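# Separate emitter holder from filter cube, stand both upright

## Task

Detach the emitter holder from the filter cube and set it upright next to the cube's remaining half, with both parts resting flat on the table (see the reference image called manual).

## Robot and tools

Robot: two arms, left_arm and right_arm, each with six joints and a parallel gripper. In the scene frame the origin sits at table-top height midway between the nominal arm bases; +z points up, +x points out over the table, and left_arm is on the +y side. Image left and right do not match arm names. Calibrated bases: left_arm at (-0.025, +0.355, +0.025) m, quat_wxyz (+1.000, 0, 0, -0.010); right_arm at (+0.005, -0.335, +0.002) m, quat_wxyz (+1.000, 0, 0, -0.022). Reported hand poses (end_effector_position in metres, end_effector_quat_wxyz) are in each arm's own base frame and may be off by a few cm, more when reaching far. Fixed cameras and the table use the scene frame. The gripper's fingers point along its +z and close along its y; the reported position is between the pads, about 1 cm short of the tips.

Row layout (used by every moving tool): one flat list of 14 numbers covering both arms, even if only one moves. First left_arm's seven: wrist pitch, elbow, wrist yaw, wrist roll, shoulder, waist, opening; then right_arm's seven in the same order. Joint numbers are absolute target angles in radians, not offsets. Elbow and wrist pitch have their sign flipped relative to the stated ranges, so in your numbers the usable ranges are: wrist pitch -1.571 to 1.571, elbow -3.142 to 0.000, wrist yaw -1.571 to 1.571, wrist roll -2.094 to 2.094, shoulder 0.000 to 3.142, waist -2.618 to 3.054. The true ends may differ by up to 0.059 rad; a target more than 0.059 rad beyond a range end, and farther out than the current angle, is rejected. Targets past the real end are clipped, and a 'joint sent to its limit' line may appear. Opening is an absolute command from -1 (closed) to +1 (fully open, 0.094 m pad gap). Resending the current 'Joint targets' holds a joint; resend the current opening to leave a gripper alone, since 0 is a real command.

execute_actions(actions, cameras): actions is a list of actions; each action is up to 15 rows, one per 1/30 s step, and a short action repeats its last row. Each joint's target is kept within a lead of its measured angle (0.339 rad for waist, shoulder, elbow; 2.2 for wrist joints), and targets that would jump the gripper over 200 mm are scaled back, so big motions need several actions. An empty actions list returns camera images. cameras: a list of names, ["all"], or [].

move(target, speed, blend, opening_speed, grip_force, blocking, cameras): target is one 14-number row or a list of up to 15 rows (waypoints) in the layout above, all absolute. All joints of both arms move together, so grippers trace curves and nothing is steered around obstacles or the other arm. speed: rad/s for the joint with the farthest to go, 0.01 to 12.57, default 0.5 (one value or one per waypoint). blend: rad, rounds corners at waypoints; 0 stops at each. opening_speed: gripper command rate per second on the -1..+1 scale, at least 0.2; use it to close gently. grip_force: newtons per pad, 10 to 50, one value or one per arm; persists; lower values close slowly. blocking=false returns after about 0.5 s while the motion continues; a new move replaces it. The result adds a 'move:' line: done, off_target (resting more than 0.035 rad from target), moving, held, or fault, plus limits=held if steps were withheld.

wait(seconds 0 to 10, cameras) lets time pass with commands held. stop(cameras) brakes a running move. zoom_image(camera, region [x0, y0, x1, y1] in pixels, at most 504 by 504) enlarges part of a camera's latest image. show_instructions() shows the reference images. finished_scene(scene) ends the current scene, giving its number; irreversible.

Cameras (896x504 each): cam_head_left, cam_head_right, cam_high, cam_low, cam_left_wrist, cam_right_wrist.

Result lines: Joint positions and Joint velocities list each arm's joints in the row order (rad, rad/s) followed by the pad gap (m). 'within noise' means no motion. Joint targets are what is currently being driven toward. Tool commands show current gripper commands. grip_measured is the opening on the command scale; when empty it reads slightly wide, and squeezing a hard part reads a little under the part's width. grip_effort_nm is a smoothed gripper motor effort (negative closing) and does not equal pad force. Joint torques include arm weight, have offsets, and entries 2, 5, 6 wrap at ±28 N m. 'joint command not followed' means the clearance check altered steps. MOTOR HOT appears near 75 °C; at 90 °C the arm folds and stops working. Holding loads, stretching out, or pushing on unreachable poses heats motors.

Avoid: arms hitting or squeezing each other (can end the scene), fast contacts, pressing far past a contact, hard hits on fixed things, dropping or releasing moving parts, and anything leaving the table. Loose objects may occasionally get nudged. Release by commanding an opening well above grip_measured.

Each tool is called after "Request:" as name([rows], argument=value, ...), one row to a line, values as JSON.

Reference images:

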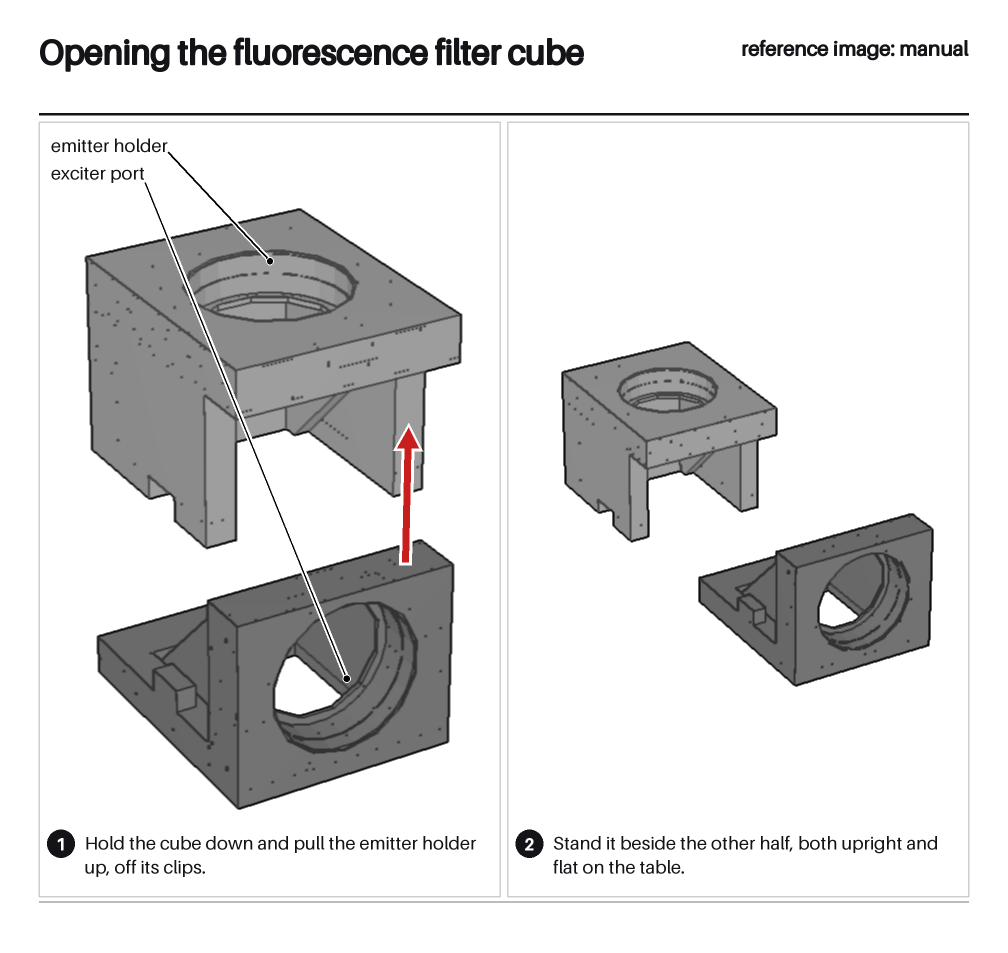

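## Session

Request:
execute_actions(actions=[])

Request:
zoom_image(camera="cam_head_left", region=[340, 200, 500, 360])

Scene clock: 0.00 s.
left_arm: end_effector_position=(+0.4084, +0.0349, +0.1149) grip_measured=+1.000 grip_effort_nm=n/a end_effector_quat_wxyz=(+0.593, -0.059, +0.802, +0.043) | right_arm: end_effector_position=(+0.4151, -0.0041, +0.1259) grip_measured=+1.000 grip_effort_nm=n/a end_effector_quat_wxyz=(+0.620, +0.004, +0.781, -0.073)
Joint names: [wrist pitch, elbow, wrist yaw, wrist roll, shoulder, waist]
Joint positions: left_arm=[-0.821 -0.413 -0.105 -0.033 1.532 0.037 0.094] | right_arm=[-0.935 -0.41 0.186 -0.069 1.571 0.068 0.094]
Joint velocities: within noise
Joint torques (N m): no reading
Heat: left arm: 23 °C; right arm: 23 °C.
Joint targets: left_arm=[-0.818 -0.419 -0.105 -0.034 1.526 0.037] | right_arm=[-0.935 -0.417 0.188 -0.069 1.563 0.068]
Tool commands: left_gripper/opening=+1.0 right_gripper/opening=+1.0

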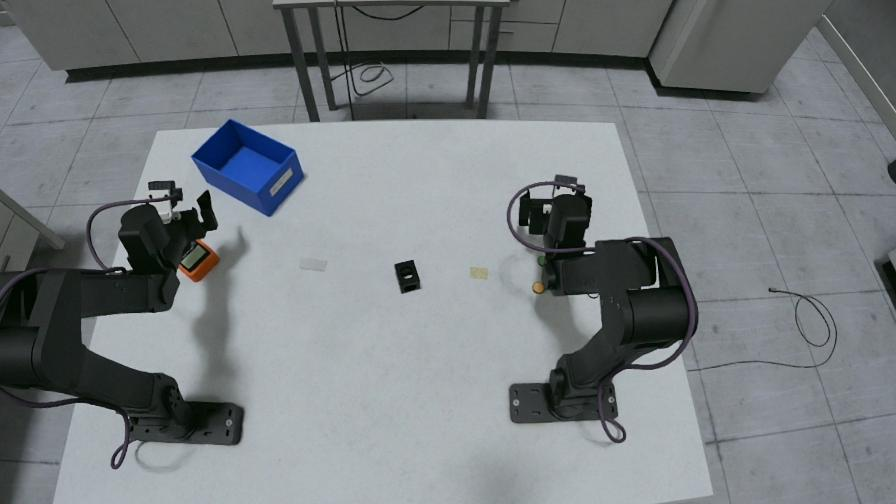

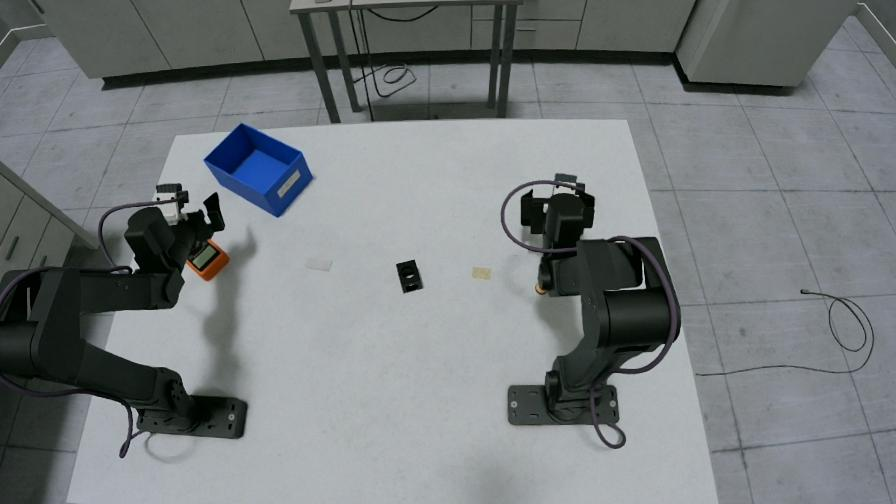

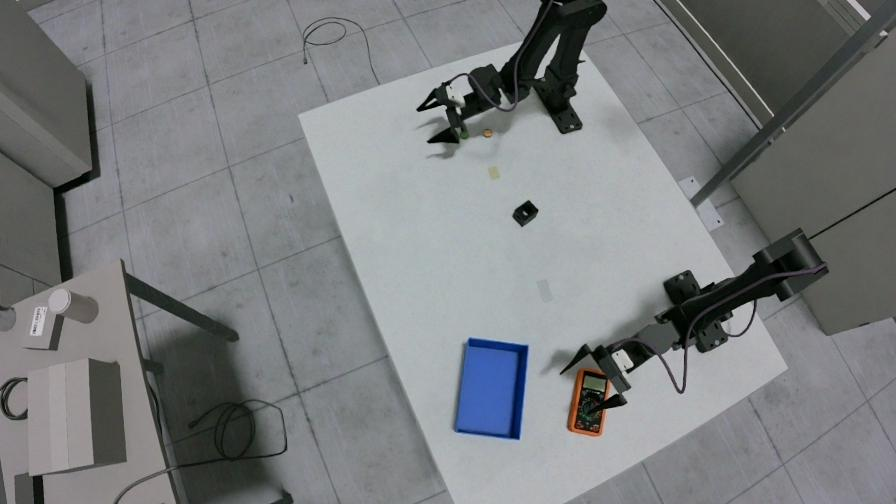

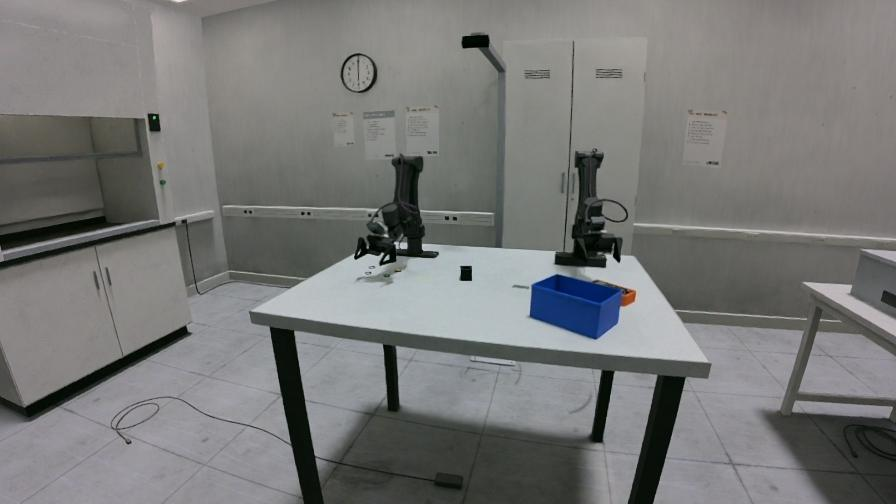

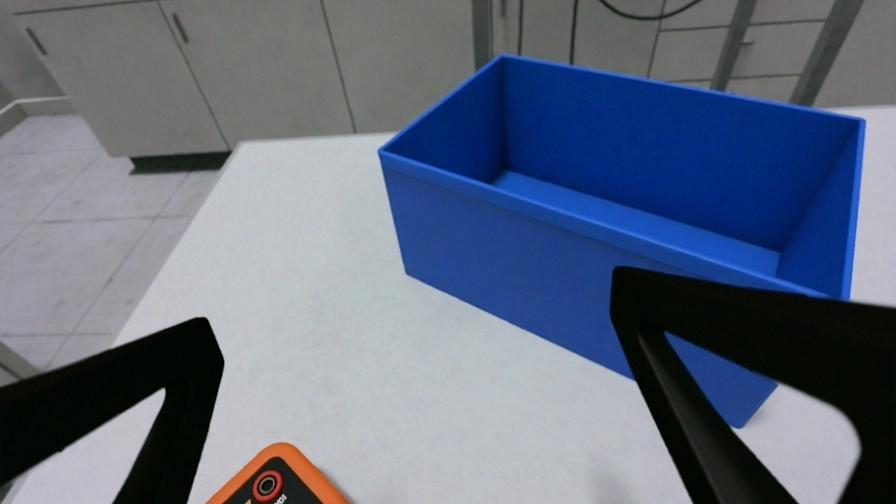

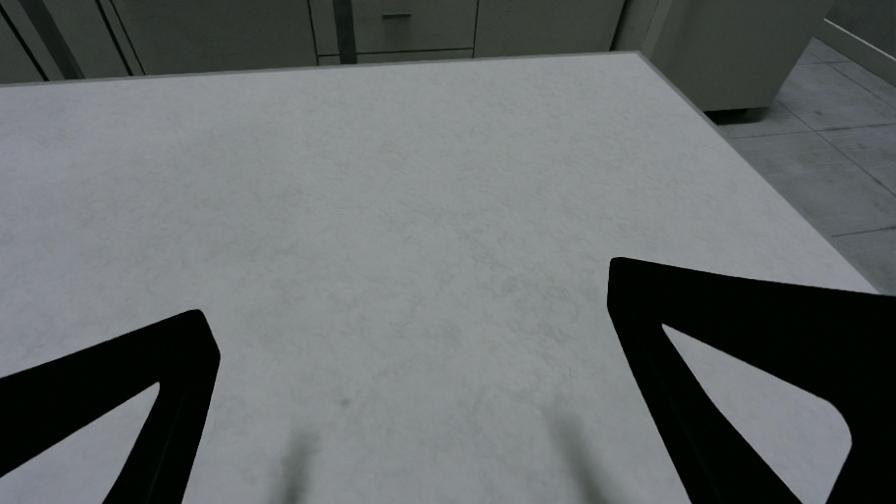

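Scaled by 3.150 from the camera's 896x504 image, which has a finer 1280x720 frame.

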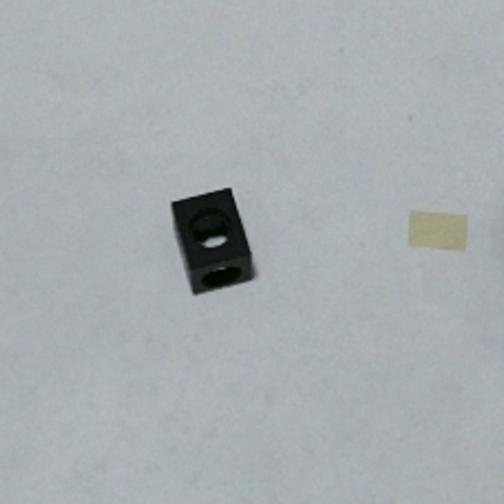

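Request:
move(target=[-0.818,-0.419,-0.105,-0.034,1.526,0.037,1,1.355,-1.937,0,0.55,2.172,0.872,1], speed=1.0, grip_force=[50,50], cameras=["cam_head_left","cam_right_wrist"])

Scene clock: 5.73 s.
left_arm: end_effector_position=(+0.4084, +0.0349, +0.1149) grip_measured=+1.000 grip_effort_nm=0.05 end_effector_quat_wxyz=(+0.593, -0.059, +0.802, +0.043) | right_arm: end_effector_position=(+0.2677, +0.3217, +0.0885) grip_measured=+1.000 grip_effort_nm=0.01 end_effector_quat_wxyz=(+0.002, -0.166, +0.986, +0.002)
Joint names: [wrist pitch, elbow, wrist yaw, wrist roll, shoulder, waist]
Joint positions: left_arm=[-0.821 -0.413 -0.105 -0.033 1.532 0.037 0.094] | right_arm=[1.325 -1.912 -0.001 0.54 2.153 0.874 0.094]
Joint torques (N m): left_arm=[-2.01 -4.94 -0.06 -0.03 -5.11 0.09] | right_arm=[-0.03 -8.25 0 0.11 -9.78 -0.24]
Heat: left arm: 24 °C; right arm: 23 °C.
Joint targets: left_arm=[-0.818 -0.419 -0.105 -0.034 1.526 0.037] | right_arm=[1.355 -1.937 0.000 0.550 2.172 0.872]
move: done
Images, in order (width x height): cam_head_left 896x504, cam_right_wrist 896x504.

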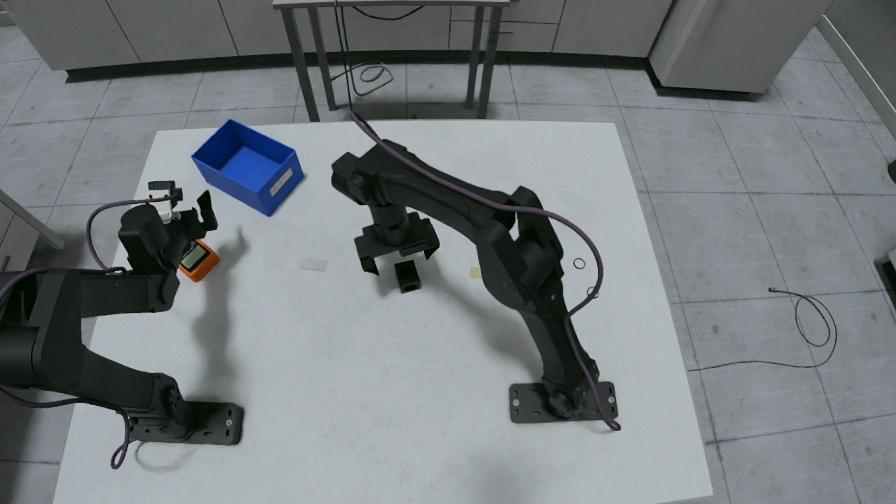

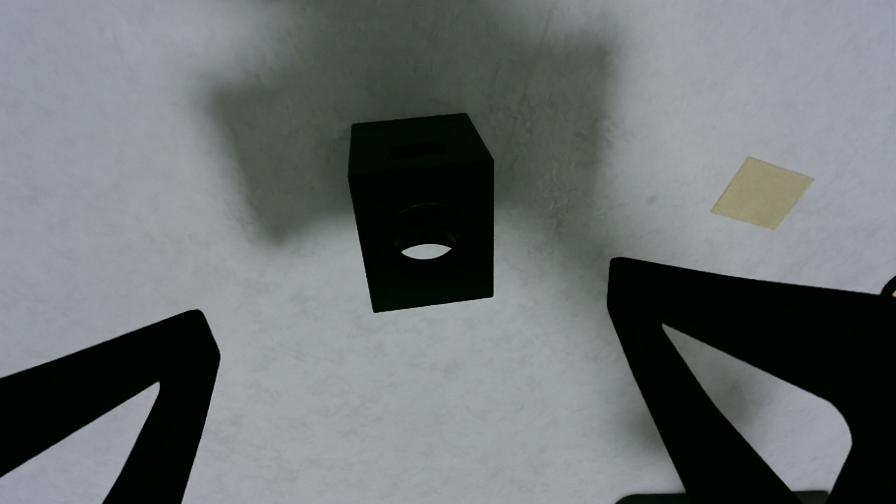

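Request:
move(target=[-0.818,-0.419,-0.105,-0.034,1.526,0.037,1,1.118,-1.694,0,0.53,2.185,0.860,1], speed=0.4, cameras=["cam_right_wrist"])

Scene clock: 8.50 s.
left_arm: end_effector_position=(+0.4084, +0.0349, +0.1149) grip_measured=+1.000 grip_effort_nm=0.05 end_effector_quat_wxyz=(+0.593, -0.059, +0.802, +0.043) | right_arm: end_effector_position=(+0.2651, +0.3153, +0.0284) grip_measured=+1.000 grip_effort_nm=0.01 end_effector_quat_wxyz=(-0.004, -0.167, +0.986, -0.003)
Joint names: [wrist pitch, elbow, wrist yaw, wrist roll, shoulder, waist]
Joint positions: left_arm=[-0.821 -0.413 -0.105 -0.033 1.532 0.037 0.094] | right_arm=[1.112 -1.702 -0.001 0.534 2.172 0.869 0.094]
Joint torques (N m): left_arm=[-2.02 -4.93 -0.05 -0.05 -5.16 0.05] | right_arm=[-0.17 -4.88 0 -0.06 -10.26 -0.87]
Heat: left arm: 25 °C; right arm: 24 °C.
Joint targets: left_arm=[-0.818 -0.419 -0.105 -0.034 1.526 0.037] | right_arm=[1.118 -1.694 0.000 0.530 2.185 0.860]
move: done
Images, in order (width x height): cam_right_wrist 896x504.

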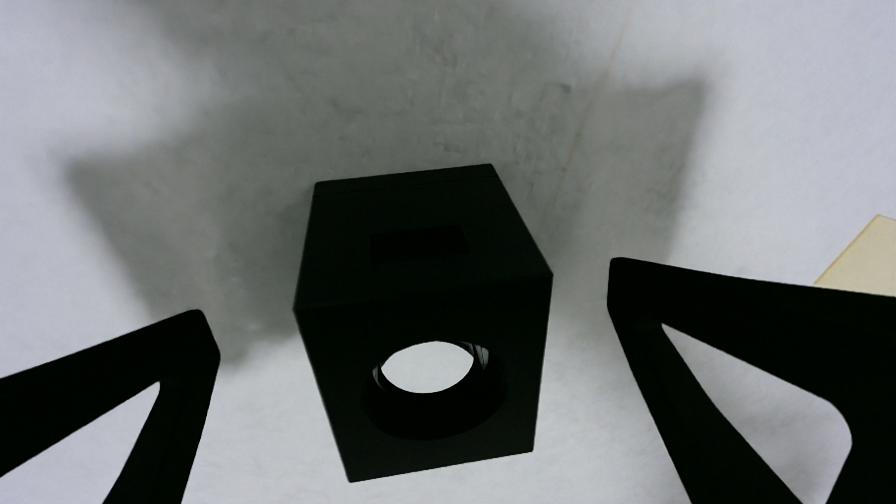

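Request:
move(target=[-0.818,-0.419,-0.105,-0.034,1.526,0.037,1,1.125,-1.735,0,0.525,2.185,0.854,1], speed=0.2, cameras=["cam_right_wrist"])

Scene clock: 10.43 s.
left_arm: end_effector_position=(+0.4084, +0.0349, +0.1149) grip_measured=+1.000 grip_effort_nm=0.05 end_effector_quat_wxyz=(+0.593, -0.059, +0.802, +0.043) | right_arm: end_effector_position=(+0.2694, +0.3158, +0.0309) grip_measured=+1.000 grip_effort_nm=0.01 end_effector_quat_wxyz=(+0.000, -0.165, +0.986, +0.000)
Joint names: [wrist pitch, elbow, wrist yaw, wrist roll, shoulder, waist]
Joint positions: left_arm=[-0.821 -0.413 -0.105 -0.033 1.532 0.037 0.094] | right_arm=[1.112 -1.712 -0.001 0.529 2.172 0.862 0.094]
Joint torques (N m): left_arm=[-2.01 -4.89 -0.05 -0.01 -5.18 0.08] | right_arm=[-0.15 -7.97 -0.02 -0.07 -10.24 -0.73]
Heat: left arm: 25 °C; right arm: 24 °C.
Joint targets: left_arm=[-0.818 -0.419 -0.105 -0.034 1.526 0.037] | right_arm=[1.125 -1.735 0.000 0.525 2.185 0.854]
move: done
Images, in order (width x height): cam_right_wrist 896x504.

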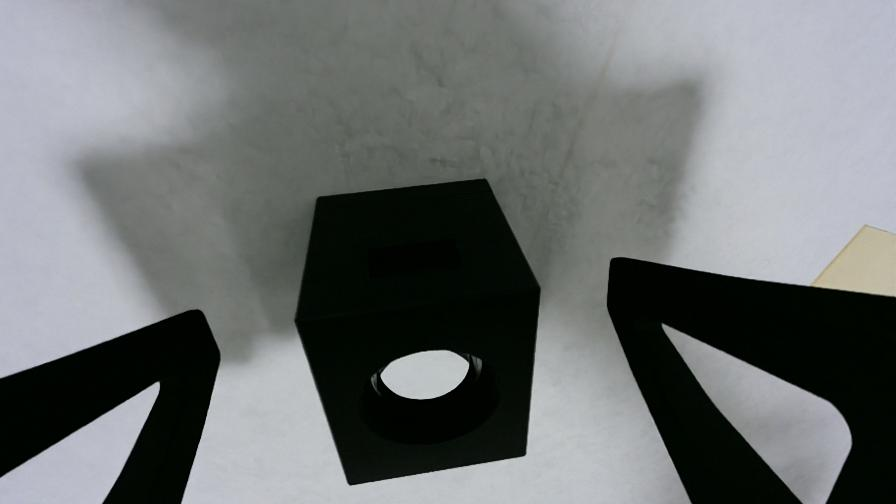

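Request:
move([
  [-0.818,-0.419,-0.105,-0.034,1.526,0.037,1,1.134,-1.745,0,0.525,2.185,0.854,1],
  [-0.818,-0.419,-0.105,-0.034,1.526,0.037,1,1.134,-1.745,0,0.525,2.185,0.854,-0.35],
], speed=0.2, grip_force=[50,45], cameras=["cam_right_wrist"])

Scene clock: 14.50 s.
left_arm: end_effector_position=(+0.4084, +0.0349, +0.1149) grip_measured=+1.000 grip_effort_nm=0.05 end_effector_quat_wxyz=(+0.593, -0.059, +0.802, +0.043) | right_arm: end_effector_position=(+0.2714, +0.3172, +0.0331) grip_measured=-0.158 grip_effort_nm=-0.85 end_effector_quat_wxyz=(+0.002, -0.165, +0.986, +0.002)
Joint names: [wrist pitch, elbow, wrist yaw, wrist roll, shoulder, waist]
Joint positions: left_arm=[-0.821 -0.413 -0.105 -0.033 1.532 0.037 0.094] | right_arm=[1.113 -1.721 -0.001 0.529 2.172 0.86 0.04]
Joint torques (N m): left_arm=[-2.01 -4.94 -0.04 -0.03 -5.19 0.08] | right_arm=[-0.09 -8.13 -0.02 -0.06 -10.26 -0.57]
Heat: left arm: 26 °C; right arm: 24 °C.
Joint targets: left_arm=[-0.818 -0.419 -0.105 -0.034 1.526 0.037] | right_arm=[1.134 -1.745 0.000 0.525 2.185 0.854]
grip_force (N): 50, 45
move: done
Images, in order (width x height): cam_right_wrist 896x504.

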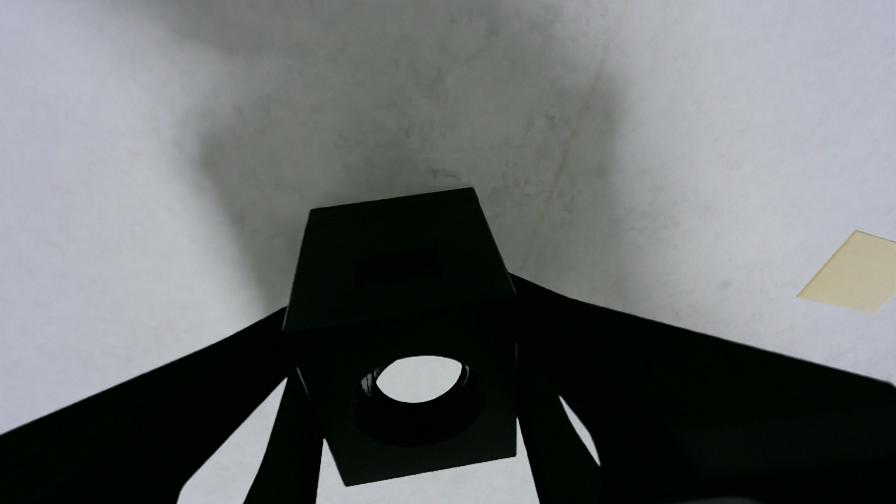

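Request:
move([
  [-0.818,-0.419,-0.105,-0.034,1.526,0.037,1,1.20,-1.795,0,0.525,2.145,0.856,-0.4],
  [0.374,-0.753,-1.156,-1.287,1.689,-0.9,1,1.145,-1.64,0,0.956,2.03,0.836,-0.4],
], speed=[0.3,0.6], cameras=["cam_right_wrist","cam_head_left"])

Scene clock: 18.73 s.
left_arm: end_effector_position=(+0.3024, -0.1158, +0.0773) grip_measured=+1.000 grip_effort_nm=0.05 end_effector_quat_wxyz=(+0.524, -0.228, +0.808, +0.146) | right_arm: end_effector_position=(+0.2638, +0.2984, +0.0513) grip_measured=-0.160 grip_effort_nm=-0.93 end_effector_quat_wxyz=(+0.003, +0.050, +0.999, +0.004)
Joint names: [wrist pitch, elbow, wrist yaw, wrist roll, shoulder, waist]
Joint positions: left_arm=[0.358 -0.732 -1.132 -1.274 1.672 -0.898 0.094] | right_arm=[1.132 -1.649 -0.001 0.945 2.078 0.844 0.039]
Joint torques (N m): left_arm=[-0.72 -5.79 -0.7 -0.25 -4.49 -0.14] | right_arm=[-0.16 -4.94 0.02 0.11 -14.76 -0.76]
Heat: left arm: 26 °C; right arm: 25 °C.
Joint targets: left_arm=[0.374 -0.753 -1.156 -1.287 1.689 -0.900] | right_arm=[1.145 -1.640 0.000 0.956 2.030 0.836]
grip_force (N): 50, 45
move: off_target (right_arm); right_arm: the shoulder is farthest, 0.048 rad from its target
Images, in order (width x height): cam_head_left 896x504, cam_right_wrist 896x504.

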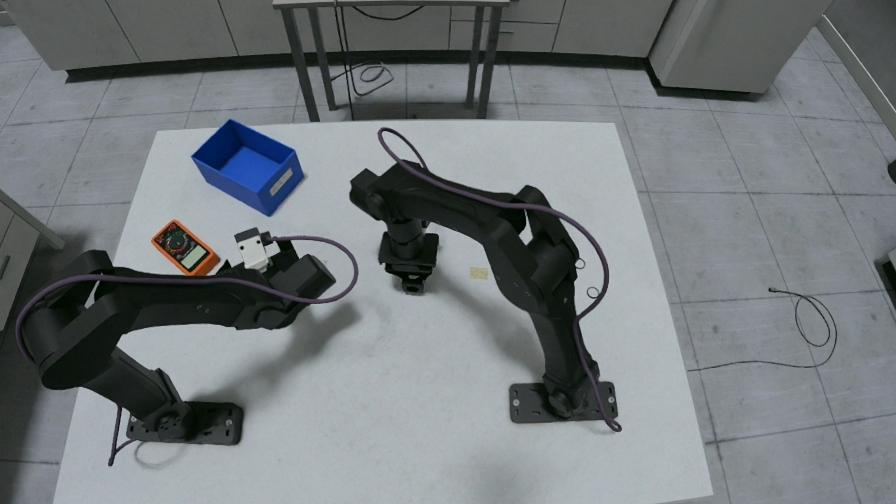

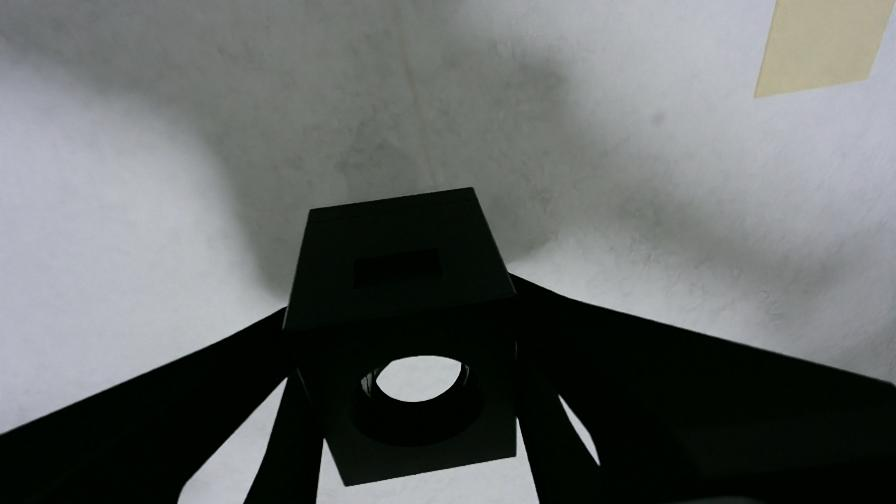

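Request:
move([
  [0.374,-0.753,-1.156,-1.287,1.689,-1.6,1,1.09,-1.580,0,0.965,2.045,0.832,-0.4],
  [0.007,-1.239,-1.1,-0.986,2.256,-1.455,1,1.071,-1.559,0,0.965,2.045,0.832,-0.4],
], speed=[0.8,0.5], blend=[0.1,0], cameras=["cam_right_wrist","cam_left_wrist","cam_head_left"])

Scene clock: 22.10 s.
left_arm: end_effector_position=(+0.2089, -0.4198, +0.0178) grip_measured=+1.000 grip_effort_nm=0.05 end_effector_quat_wxyz=(+0.547, +0.059, +0.834, -0.042) | right_arm: end_effector_position=(+0.2595, +0.2941, +0.0335) grip_measured=-0.160 grip_effort_nm=-0.93 end_effector_quat_wxyz=(-0.004, +0.057, +0.998, +0.005)
Joint names: [wrist pitch, elbow, wrist yaw, wrist roll, shoulder, waist]
Joint positions: left_arm=[0.02 -1.217 -1.091 -0.988 2.234 -1.459 0.094] | right_arm=[1.066 -1.575 -0.011 0.954 2.077 0.84 0.039]
Joint torques (N m): left_arm=[-1.39 -5.93 -0.53 0.01 -8.72 0.42] | right_arm=[-0.21 -4.15 0.13 0.1 -13.29 -0.72]
Heat: left arm: 25 °C; right arm: 25 °C.
Joint targets: left_arm=[0.007 -1.239 -1.100 -0.986 2.256 -1.455] | right_arm=[1.071 -1.559 0.000 0.965 2.045 0.832]
grip_force (N): 50, 45
move: done
Images, in order (width x height): cam_head_left 896x504, cam_left_wrist 896x504, cam_right_wrist 896x504.

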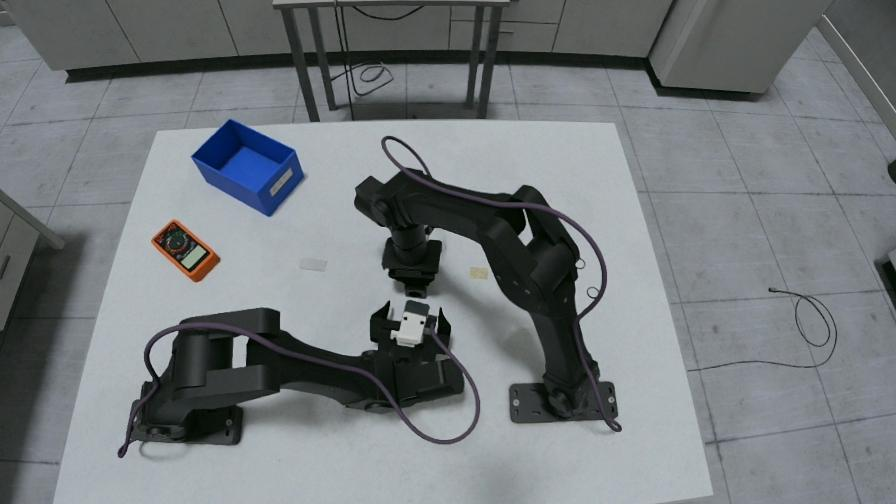

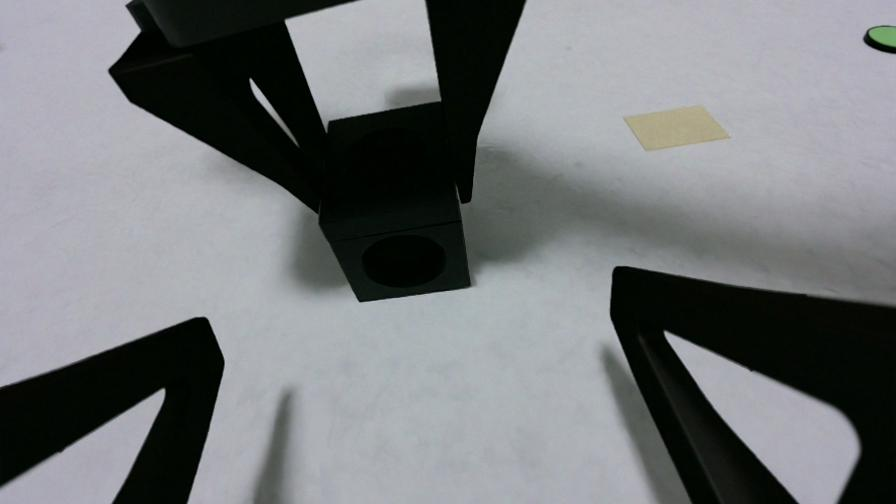

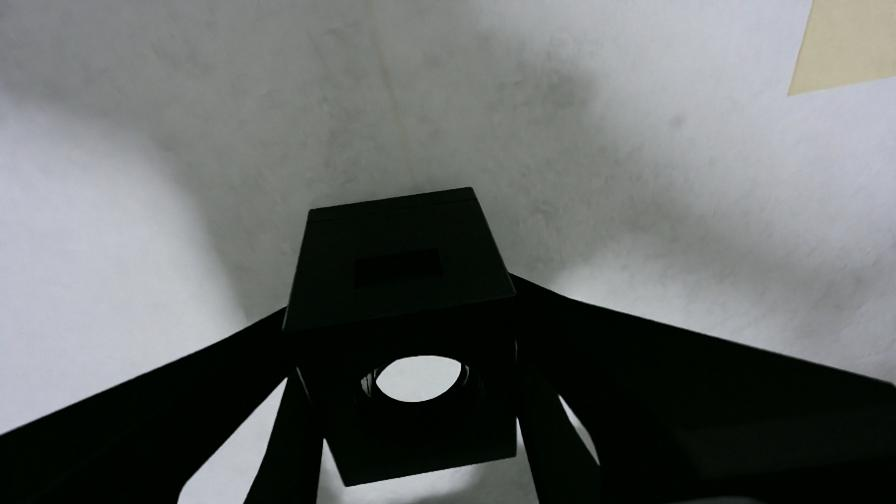

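Request:
move([
  [-0.126,-1.221,-1.07,-0.892,2.294,-1.403,1,1.071,-1.559,0,0.965,2.045,0.832,-0.4],
  [-0.242,-1.20,-1.039,-0.817,2.345,-1.359,1,1.071,-1.559,0,0.965,2.045,0.832,-0.4],
  [-0.267,-1.2055,-1.032,-0.800,2.360,-1.3475,1,1.071,-1.559,0,0.965,2.045,0.832,-0.4],
], speed=[0.3,0.2,0.1], blend=[0.02,0.02,0], cameras=["cam_left_wrist"])

Scene clock: 24.93 s.
left_arm: end_effector_position=(+0.2526, -0.4242, -0.0094) grip_measured=+1.000 grip_effort_nm=0.05 end_effector_quat_wxyz=(+0.548, +0.059, +0.833, -0.047) | right_arm: end_effector_position=(+0.2595, +0.2941, +0.0335) grip_measured=-0.160 grip_effort_nm=-0.93 end_effector_quat_wxyz=(-0.004, +0.057, +0.998, +0.005)
Joint names: [wrist pitch, elbow, wrist yaw, wrist roll, shoulder, waist]
Joint positions: left_arm=[-0.254 -1.212 -1.027 -0.802 2.332 -1.354 0.094] | right_arm=[1.066 -1.575 -0.011 0.954 2.077 0.84 0.039]
Joint torques (N m): left_arm=[-1.51 -3.48 -0.46 -0.01 -8.77 0.55] | right_arm=[-0.23 -4.14 0.12 0.1 -13.34 -0.75]
Heat: left arm: 25 °C; right arm: 26 °C.
Joint targets: left_arm=[-0.267 -1.205 -1.032 -0.800 2.360 -1.347] | right_arm=[1.071 -1.559 0.000 0.965 2.045 0.832]
grip_force (N): 50, 45
move: done; blend cut to 0.0125 rad at target 2
Images, in order (width x height): cam_left_wrist 896x504.

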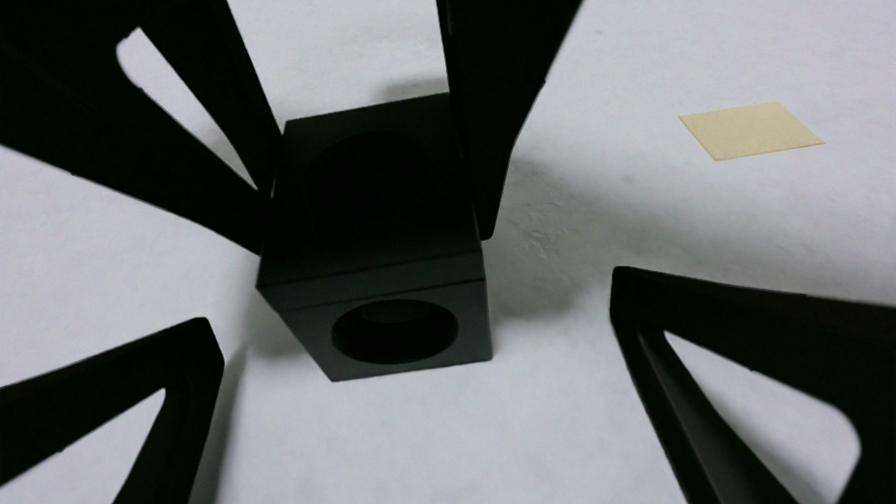

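Request:
move(target=[-0.2655,-1.198,-1.038,-0.810,2.367,-1.366,1,1.071,-1.559,0,0.965,2.045,0.832,-0.4], speed=0.1, cameras=["cam_left_wrist"])

Scene clock: 26.97 s.
left_arm: end_effector_position=(+0.2505, -0.4250, -0.0113) grip_measured=+1.000 grip_effort_nm=0.05 end_effector_quat_wxyz=(+0.548, +0.062, +0.833, -0.047) | right_arm: end_effector_position=(+0.2595, +0.2941, +0.0335) grip_measured=-0.160 grip_effort_nm=-0.93 end_effector_quat_wxyz=(-0.004, +0.057, +0.998, +0.005)
Joint names: [wrist pitch, elbow, wrist yaw, wrist roll, shoulder, waist]
Joint positions: left_arm=[-0.26 -1.21 -1.028 -0.802 2.337 -1.359 0.094] | right_arm=[1.066 -1.575 -0.011 0.954 2.077 0.84 0.039]
Joint torques (N m): left_arm=[-1.45 -3 -0.48 -0.12 -8.64 -0.54] | right_arm=[-0.23 -4.14 0.11 0.09 -13.3 -0.8]
Heat: left arm: 26 °C; right arm: 26 °C.
Joint targets: left_arm=[-0.266 -1.198 -1.038 -0.810 2.367 -1.366] | right_arm=[1.071 -1.559 0.000 0.965 2.045 0.832]
grip_force (N): 50, 45
move: done
Images, in order (width x height): cam_left_wrist 896x504.

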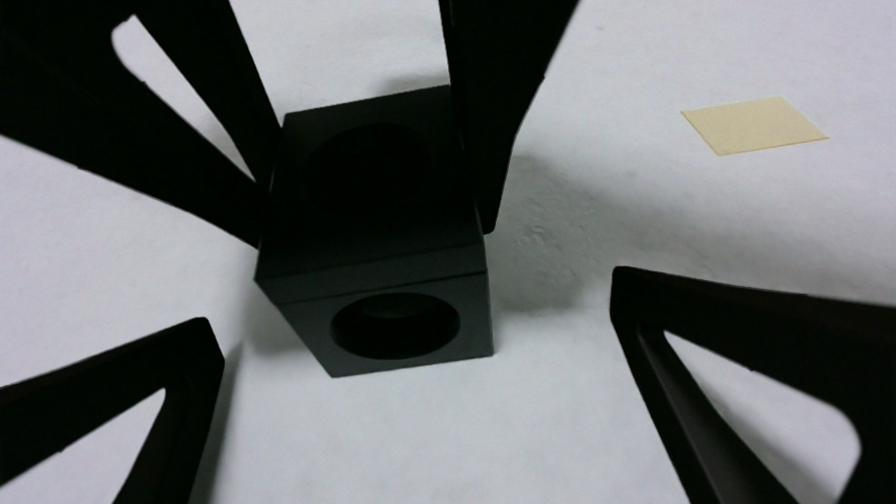

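Request:
move(target=[-0.2655,-1.200,-1.046,-0.818,2.367,-1.375,1,1.071,-1.559,0,0.965,2.045,0.832,-0.4], speed=0.1, cameras=["cam_left_wrist"])

Scene clock: 28.33 s.
left_arm: end_effector_position=(+0.2465, -0.4271, -0.0111) grip_measured=+1.000 grip_effort_nm=0.05 end_effector_quat_wxyz=(+0.549, +0.064, +0.832, -0.051) | right_arm: end_effector_position=(+0.2595, +0.2941, +0.0335) grip_measured=-0.160 grip_effort_nm=-0.93 end_effector_quat_wxyz=(-0.004, +0.057, +0.998, +0.005)
Joint names: [wrist pitch, elbow, wrist yaw, wrist roll, shoulder, waist]
Joint positions: left_arm=[-0.26 -1.21 -1.029 -0.806 2.337 -1.368 0.094] | right_arm=[1.066 -1.575 -0.011 0.954 2.077 0.84 0.039]
Joint torques (N m): left_arm=[-1.45 -3.15 -0.58 -0.18 -8.64 -0.51] | right_arm=[-0.22 -4.19 0.12 0.1 -13.27 -0.76]
Heat: left arm: 26 °C; right arm: 26 °C.
Joint targets: left_arm=[-0.265 -1.200 -1.046 -0.818 2.367 -1.375] | right_arm=[1.071 -1.559 0.000 0.965 2.045 0.832]
grip_force (N): 50, 45
move: done
Images, in order (width x height): cam_left_wrist 896x504.

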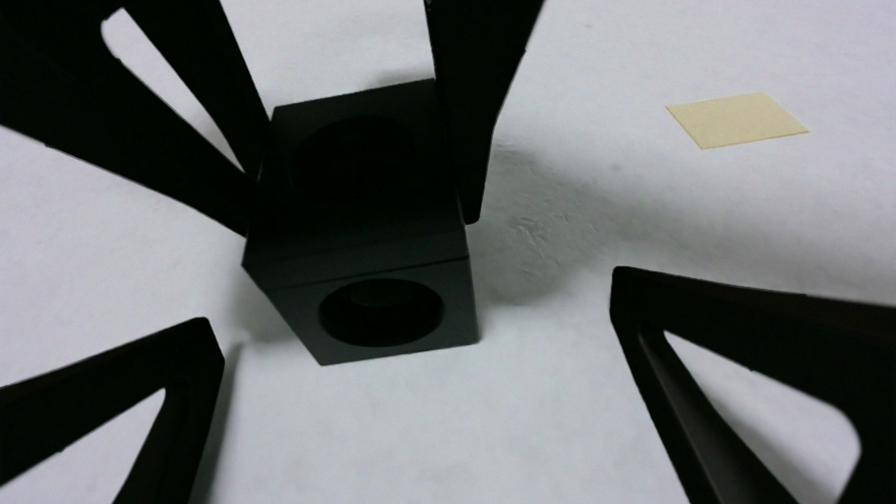

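Request:
move([
  [-0.276,-1.187,-1.046,-0.818,2.362,-1.375,1,1.071,-1.559,0,0.965,2.045,0.832,-0.4],
  [-0.276,-1.187,-1.046,-0.818,2.362,-1.375,-0.35,1.071,-1.559,0,0.965,2.045,0.832,-0.4],
], speed=0.1, grip_force=[40,45], cameras=["cam_left_wrist","cam_right_wrist"])

Scene clock: 32.63 s.
left_arm: end_effector_position=(+0.2468, -0.4227, -0.0121) grip_measured=-0.179 grip_effort_nm=-0.76 end_effector_quat_wxyz=(+0.552, +0.057, +0.830, -0.050) | right_arm: end_effector_position=(+0.2589, +0.2935, +0.0333) grip_measured=-0.160 grip_effort_nm=-0.93 end_effector_quat_wxyz=(-0.004, +0.057, +0.998, +0.004)
Joint names: [wrist pitch, elbow, wrist yaw, wrist roll, shoulder, waist]
Joint positions: left_arm=[-0.274 -1.195 -1.042 -0.817 2.337 -1.368 0.039] | right_arm=[1.067 -1.573 -0.011 0.954 2.077 0.84 0.039]
Joint torques (N m): left_arm=[-1.4 -3.25 -0.45 0.04 -8.96 -0.46] | right_arm=[-0.25 -4.3 0.13 0.11 -13.15 -0.77]
Heat: left arm: 26 °C; right arm: 27 °C.
Joint targets: left_arm=[-0.276 -1.187 -1.046 -0.818 2.362 -1.375] | right_arm=[1.071 -1.559 0.000 0.965 2.045 0.832]
grip_force (N): 40, 45
move: done
Images, in order (width x height): cam_left_wrist 896x504, cam_right_wrist 896x504.

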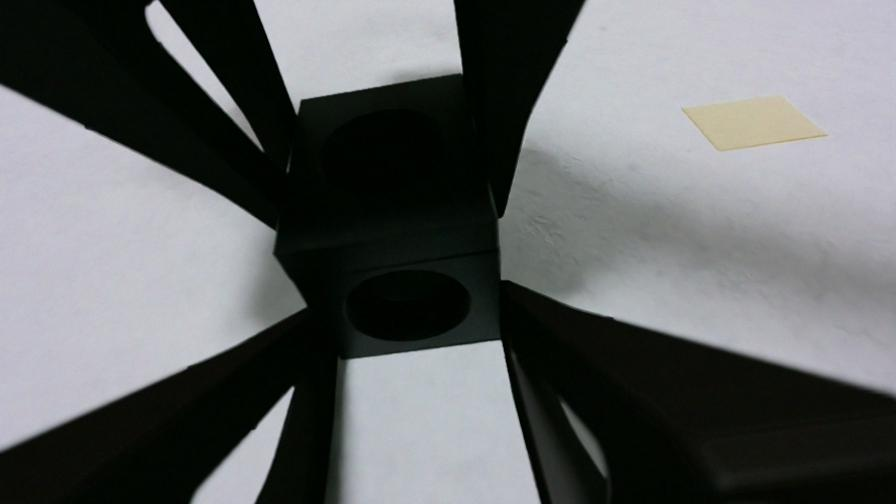

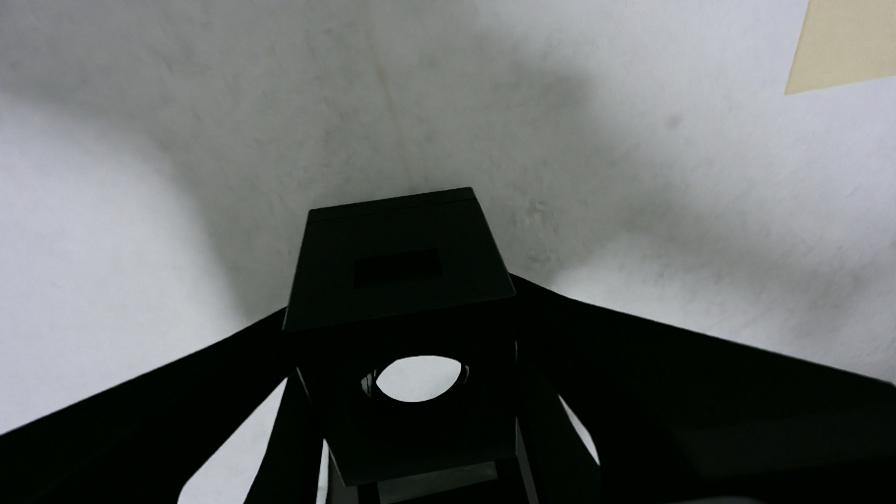

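Request:
move([
  [-0.25,-1.187,-1.02,-0.818,2.365,-1.375,-0.4,1.115,-1.612,0,0.965,2.034,0.832,-0.4],
  [-0.215,-1.187,-0.985,-0.818,2.367,-1.375,-0.4,1.237,-1.72,0,0.965,2.012,0.832,-0.4],
], speed=0.08, blend=[0.02,0], grip_force=[50,45], cameras=["cam_left_wrist","cam_right_wrist","cam_low"])

Request:
zoom_image(camera="cam_low", region=[420, 220, 520, 290])

Scene clock: 36.17 s.
left_arm: end_effector_position=(+0.2465, -0.4229, -0.0138) grip_measured=-0.188 grip_effort_nm=-0.98 end_effector_quat_wxyz=(+0.551, +0.057, +0.831, -0.050) | right_arm: end_effector_position=(+0.2637, +0.2961, +0.0756) grip_measured=-0.162 grip_effort_nm=-0.93 end_effector_quat_wxyz=(+0.006, +0.057, +0.998, +0.008)
Joint names: [wrist pitch, elbow, wrist yaw, wrist roll, shoulder, waist]
Joint positions: left_arm=[-0.271 -1.197 -1.038 -0.82 2.34 -1.368 0.038] | right_arm=[1.203 -1.699 -0.001 0.954 2.047 0.84 0.039]
Joint torques (N m): left_arm=[-0.83 -3.04 0.14 0.01 -8.83 -0.5] | right_arm=[0.04 -7.9 0.01 0.11 -13.42 -0.77]
Heat: left arm: 25 °C; right arm: 27 °C.
Joint targets: left_arm=[-0.215 -1.187 -0.985 -0.818 2.367 -1.375] | right_arm=[1.237 -1.720 0.000 0.965 2.012 0.832]
grip_force (N): 50, 45
move: off_target (left_arm); blend cut to 0 rad at target 1; left_arm: the wrist pitch is farthest, 0.056 rad from its target
Images, in order (width x height): cam_low 896x504, cam_left_wrist 896x504, cam_right_wrist 896x504.

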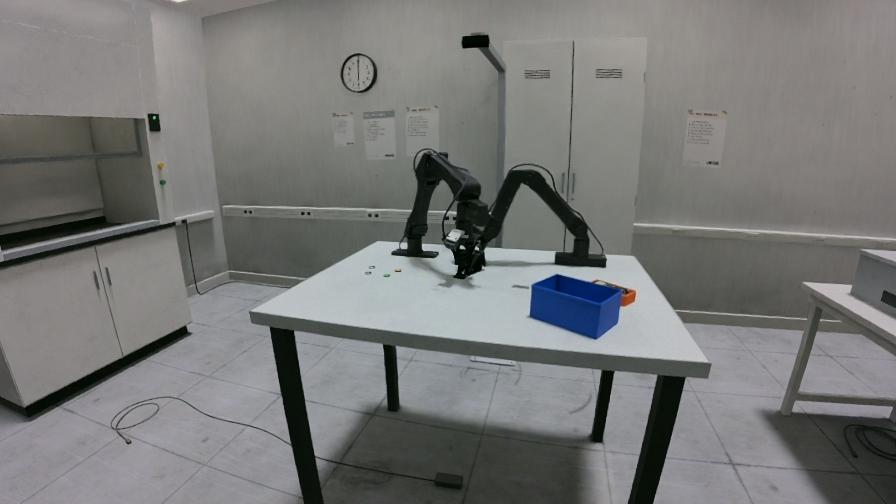

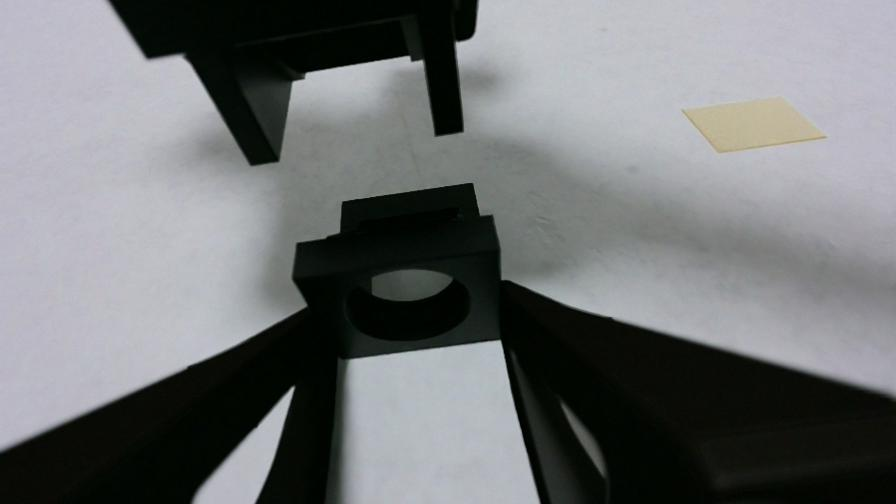

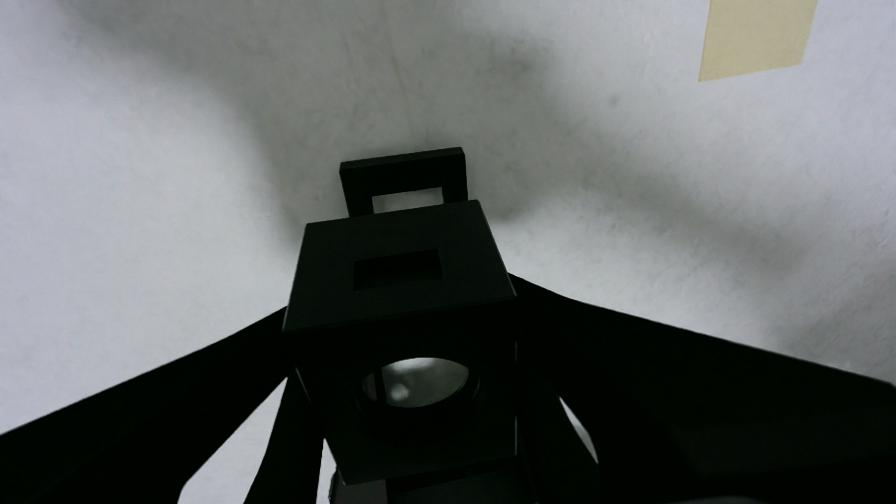

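Scaled by 5.040 from the camera's 896x504 image, which has a finer 1280x720 frame.

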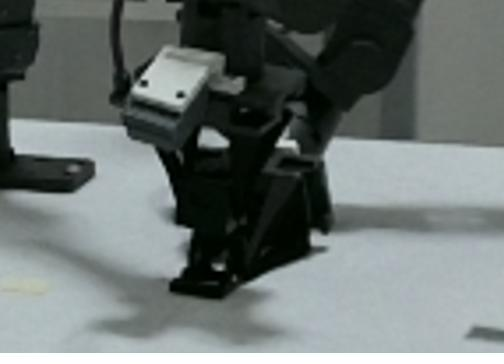

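Request:
move([
  [-0.265,-1.19,-1.03,-0.818,2.365,-1.372,-0.4,1.416,-1.896,0,0.965,2.015,0.832,-0.4],
  [-0.265,-1.19,-1.03,-0.818,2.365,-1.372,-0.4,1.416,-1.896,0,0.735,2.015,0.602,-0.4],
], speed=0.4, blend=[0.03,0])

Request:
move([
  [-0.265,-1.19,-1.03,-0.818,2.365,-1.372,0.3,1.181,-1.658,0,0.735,2.022,0.602,-0.4],
  [-0.265,-1.19,-1.03,-0.818,2.365,-1.372,0.3,1.084,-1.575,0,0.735,2.042,0.602,-0.4],
], speed=[0.3,0.15], opening_speed=0.6, cameras=["cam_left_wrist","cam_right_wrist"])

Scene clock: 38.60 s.
left_arm: end_effector_position=(+0.2470, -0.4227, -0.0128) grip_measured=-0.188 grip_effort_nm=-0.98 end_effector_quat_wxyz=(+0.553, +0.055, +0.830, -0.050) | right_arm: end_effector_position=(+0.3253, +0.2255, +0.1192) grip_measured=-0.162 grip_effort_nm=-0.93 end_effector_quat_wxyz=(+0.003, +0.069, +0.998, +0.006)
Joint names: [wrist pitch, elbow, wrist yaw, wrist roll, shoulder, waist]
Joint positions: left_arm=[-0.274 -1.197 -1.044 -0.82 2.34 -1.368 0.038] | right_arm=[1.383 -1.872 -0.006 0.739 2.047 0.601 0.039]
Joint torques (N m): left_arm=[-1.32 -3.29 -0.27 0 -8.98 -0.23] | right_arm=[0.05 -8.17 0.06 -0.09 -13.12 0.05]
Heat: left arm: 25 °C; right arm: 27 °C.
Joint targets: left_arm=[-0.265 -1.190 -1.030 -0.818 2.365 -1.372] | right_arm=[1.416 -1.896 0.000 0.735 2.015 0.602]
grip_force (N): 50, 45
move: done

Scene clock: 41.30 s.
left_arm: end_effector_position=(+0.2470, -0.4226, -0.0127) grip_measured=+0.298 grip_effort_nm=0.14 end_effector_quat_wxyz=(+0.553, +0.056, +0.830, -0.049) | right_arm: end_effector_position=(+0.3245, +0.2250, +0.0471) grip_measured=-0.162 grip_effort_nm=-0.93 end_effector_quat_wxyz=(+0.011, +0.069, +0.998, +0.012)
Joint names: [wrist pitch, elbow, wrist yaw, wrist roll, shoulder, waist]
Joint positions: left_arm=[-0.274 -1.197 -1.045 -0.819 2.34 -1.368 0.061] | right_arm=[1.075 -1.583 -0.006 0.739 2.047 0.601 0.039]
Joint torques (N m): left_arm=[-1.29 -3.33 -0.28 0 -8.94 -0.24] | right_arm=[-0.28 -4.98 0.05 -0.05 -10.74 0.03]
Heat: left arm: 25 °C; right arm: 27 °C.
Joint targets: left_arm=[-0.265 -1.190 -1.030 -0.818 2.365 -1.372] | right_arm=[1.084 -1.575 0.000 0.735 2.042 0.602]
grip_force (N): 50, 45
move: done
Images, in order (width x height): cam_left_wrist 896x504, cam_right_wrist 896x504.

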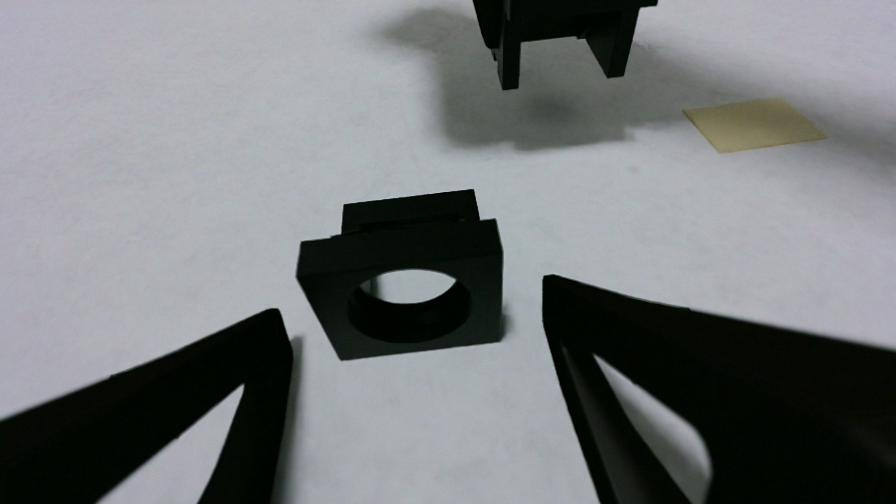

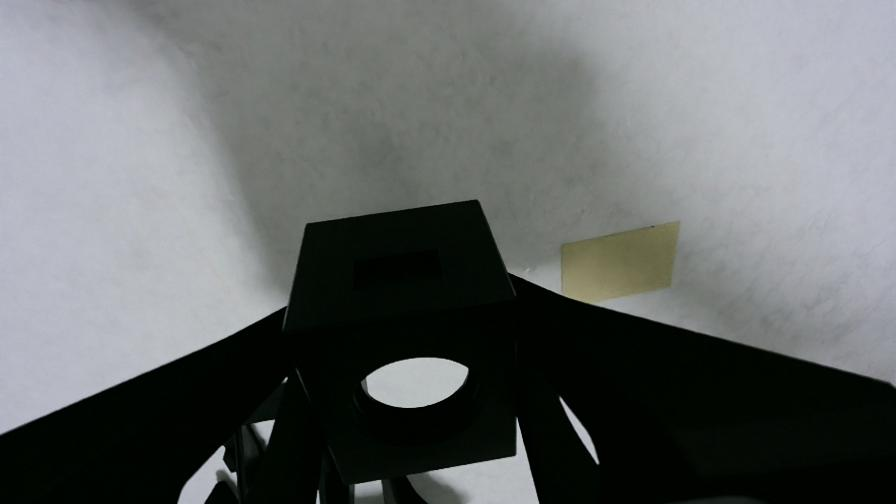

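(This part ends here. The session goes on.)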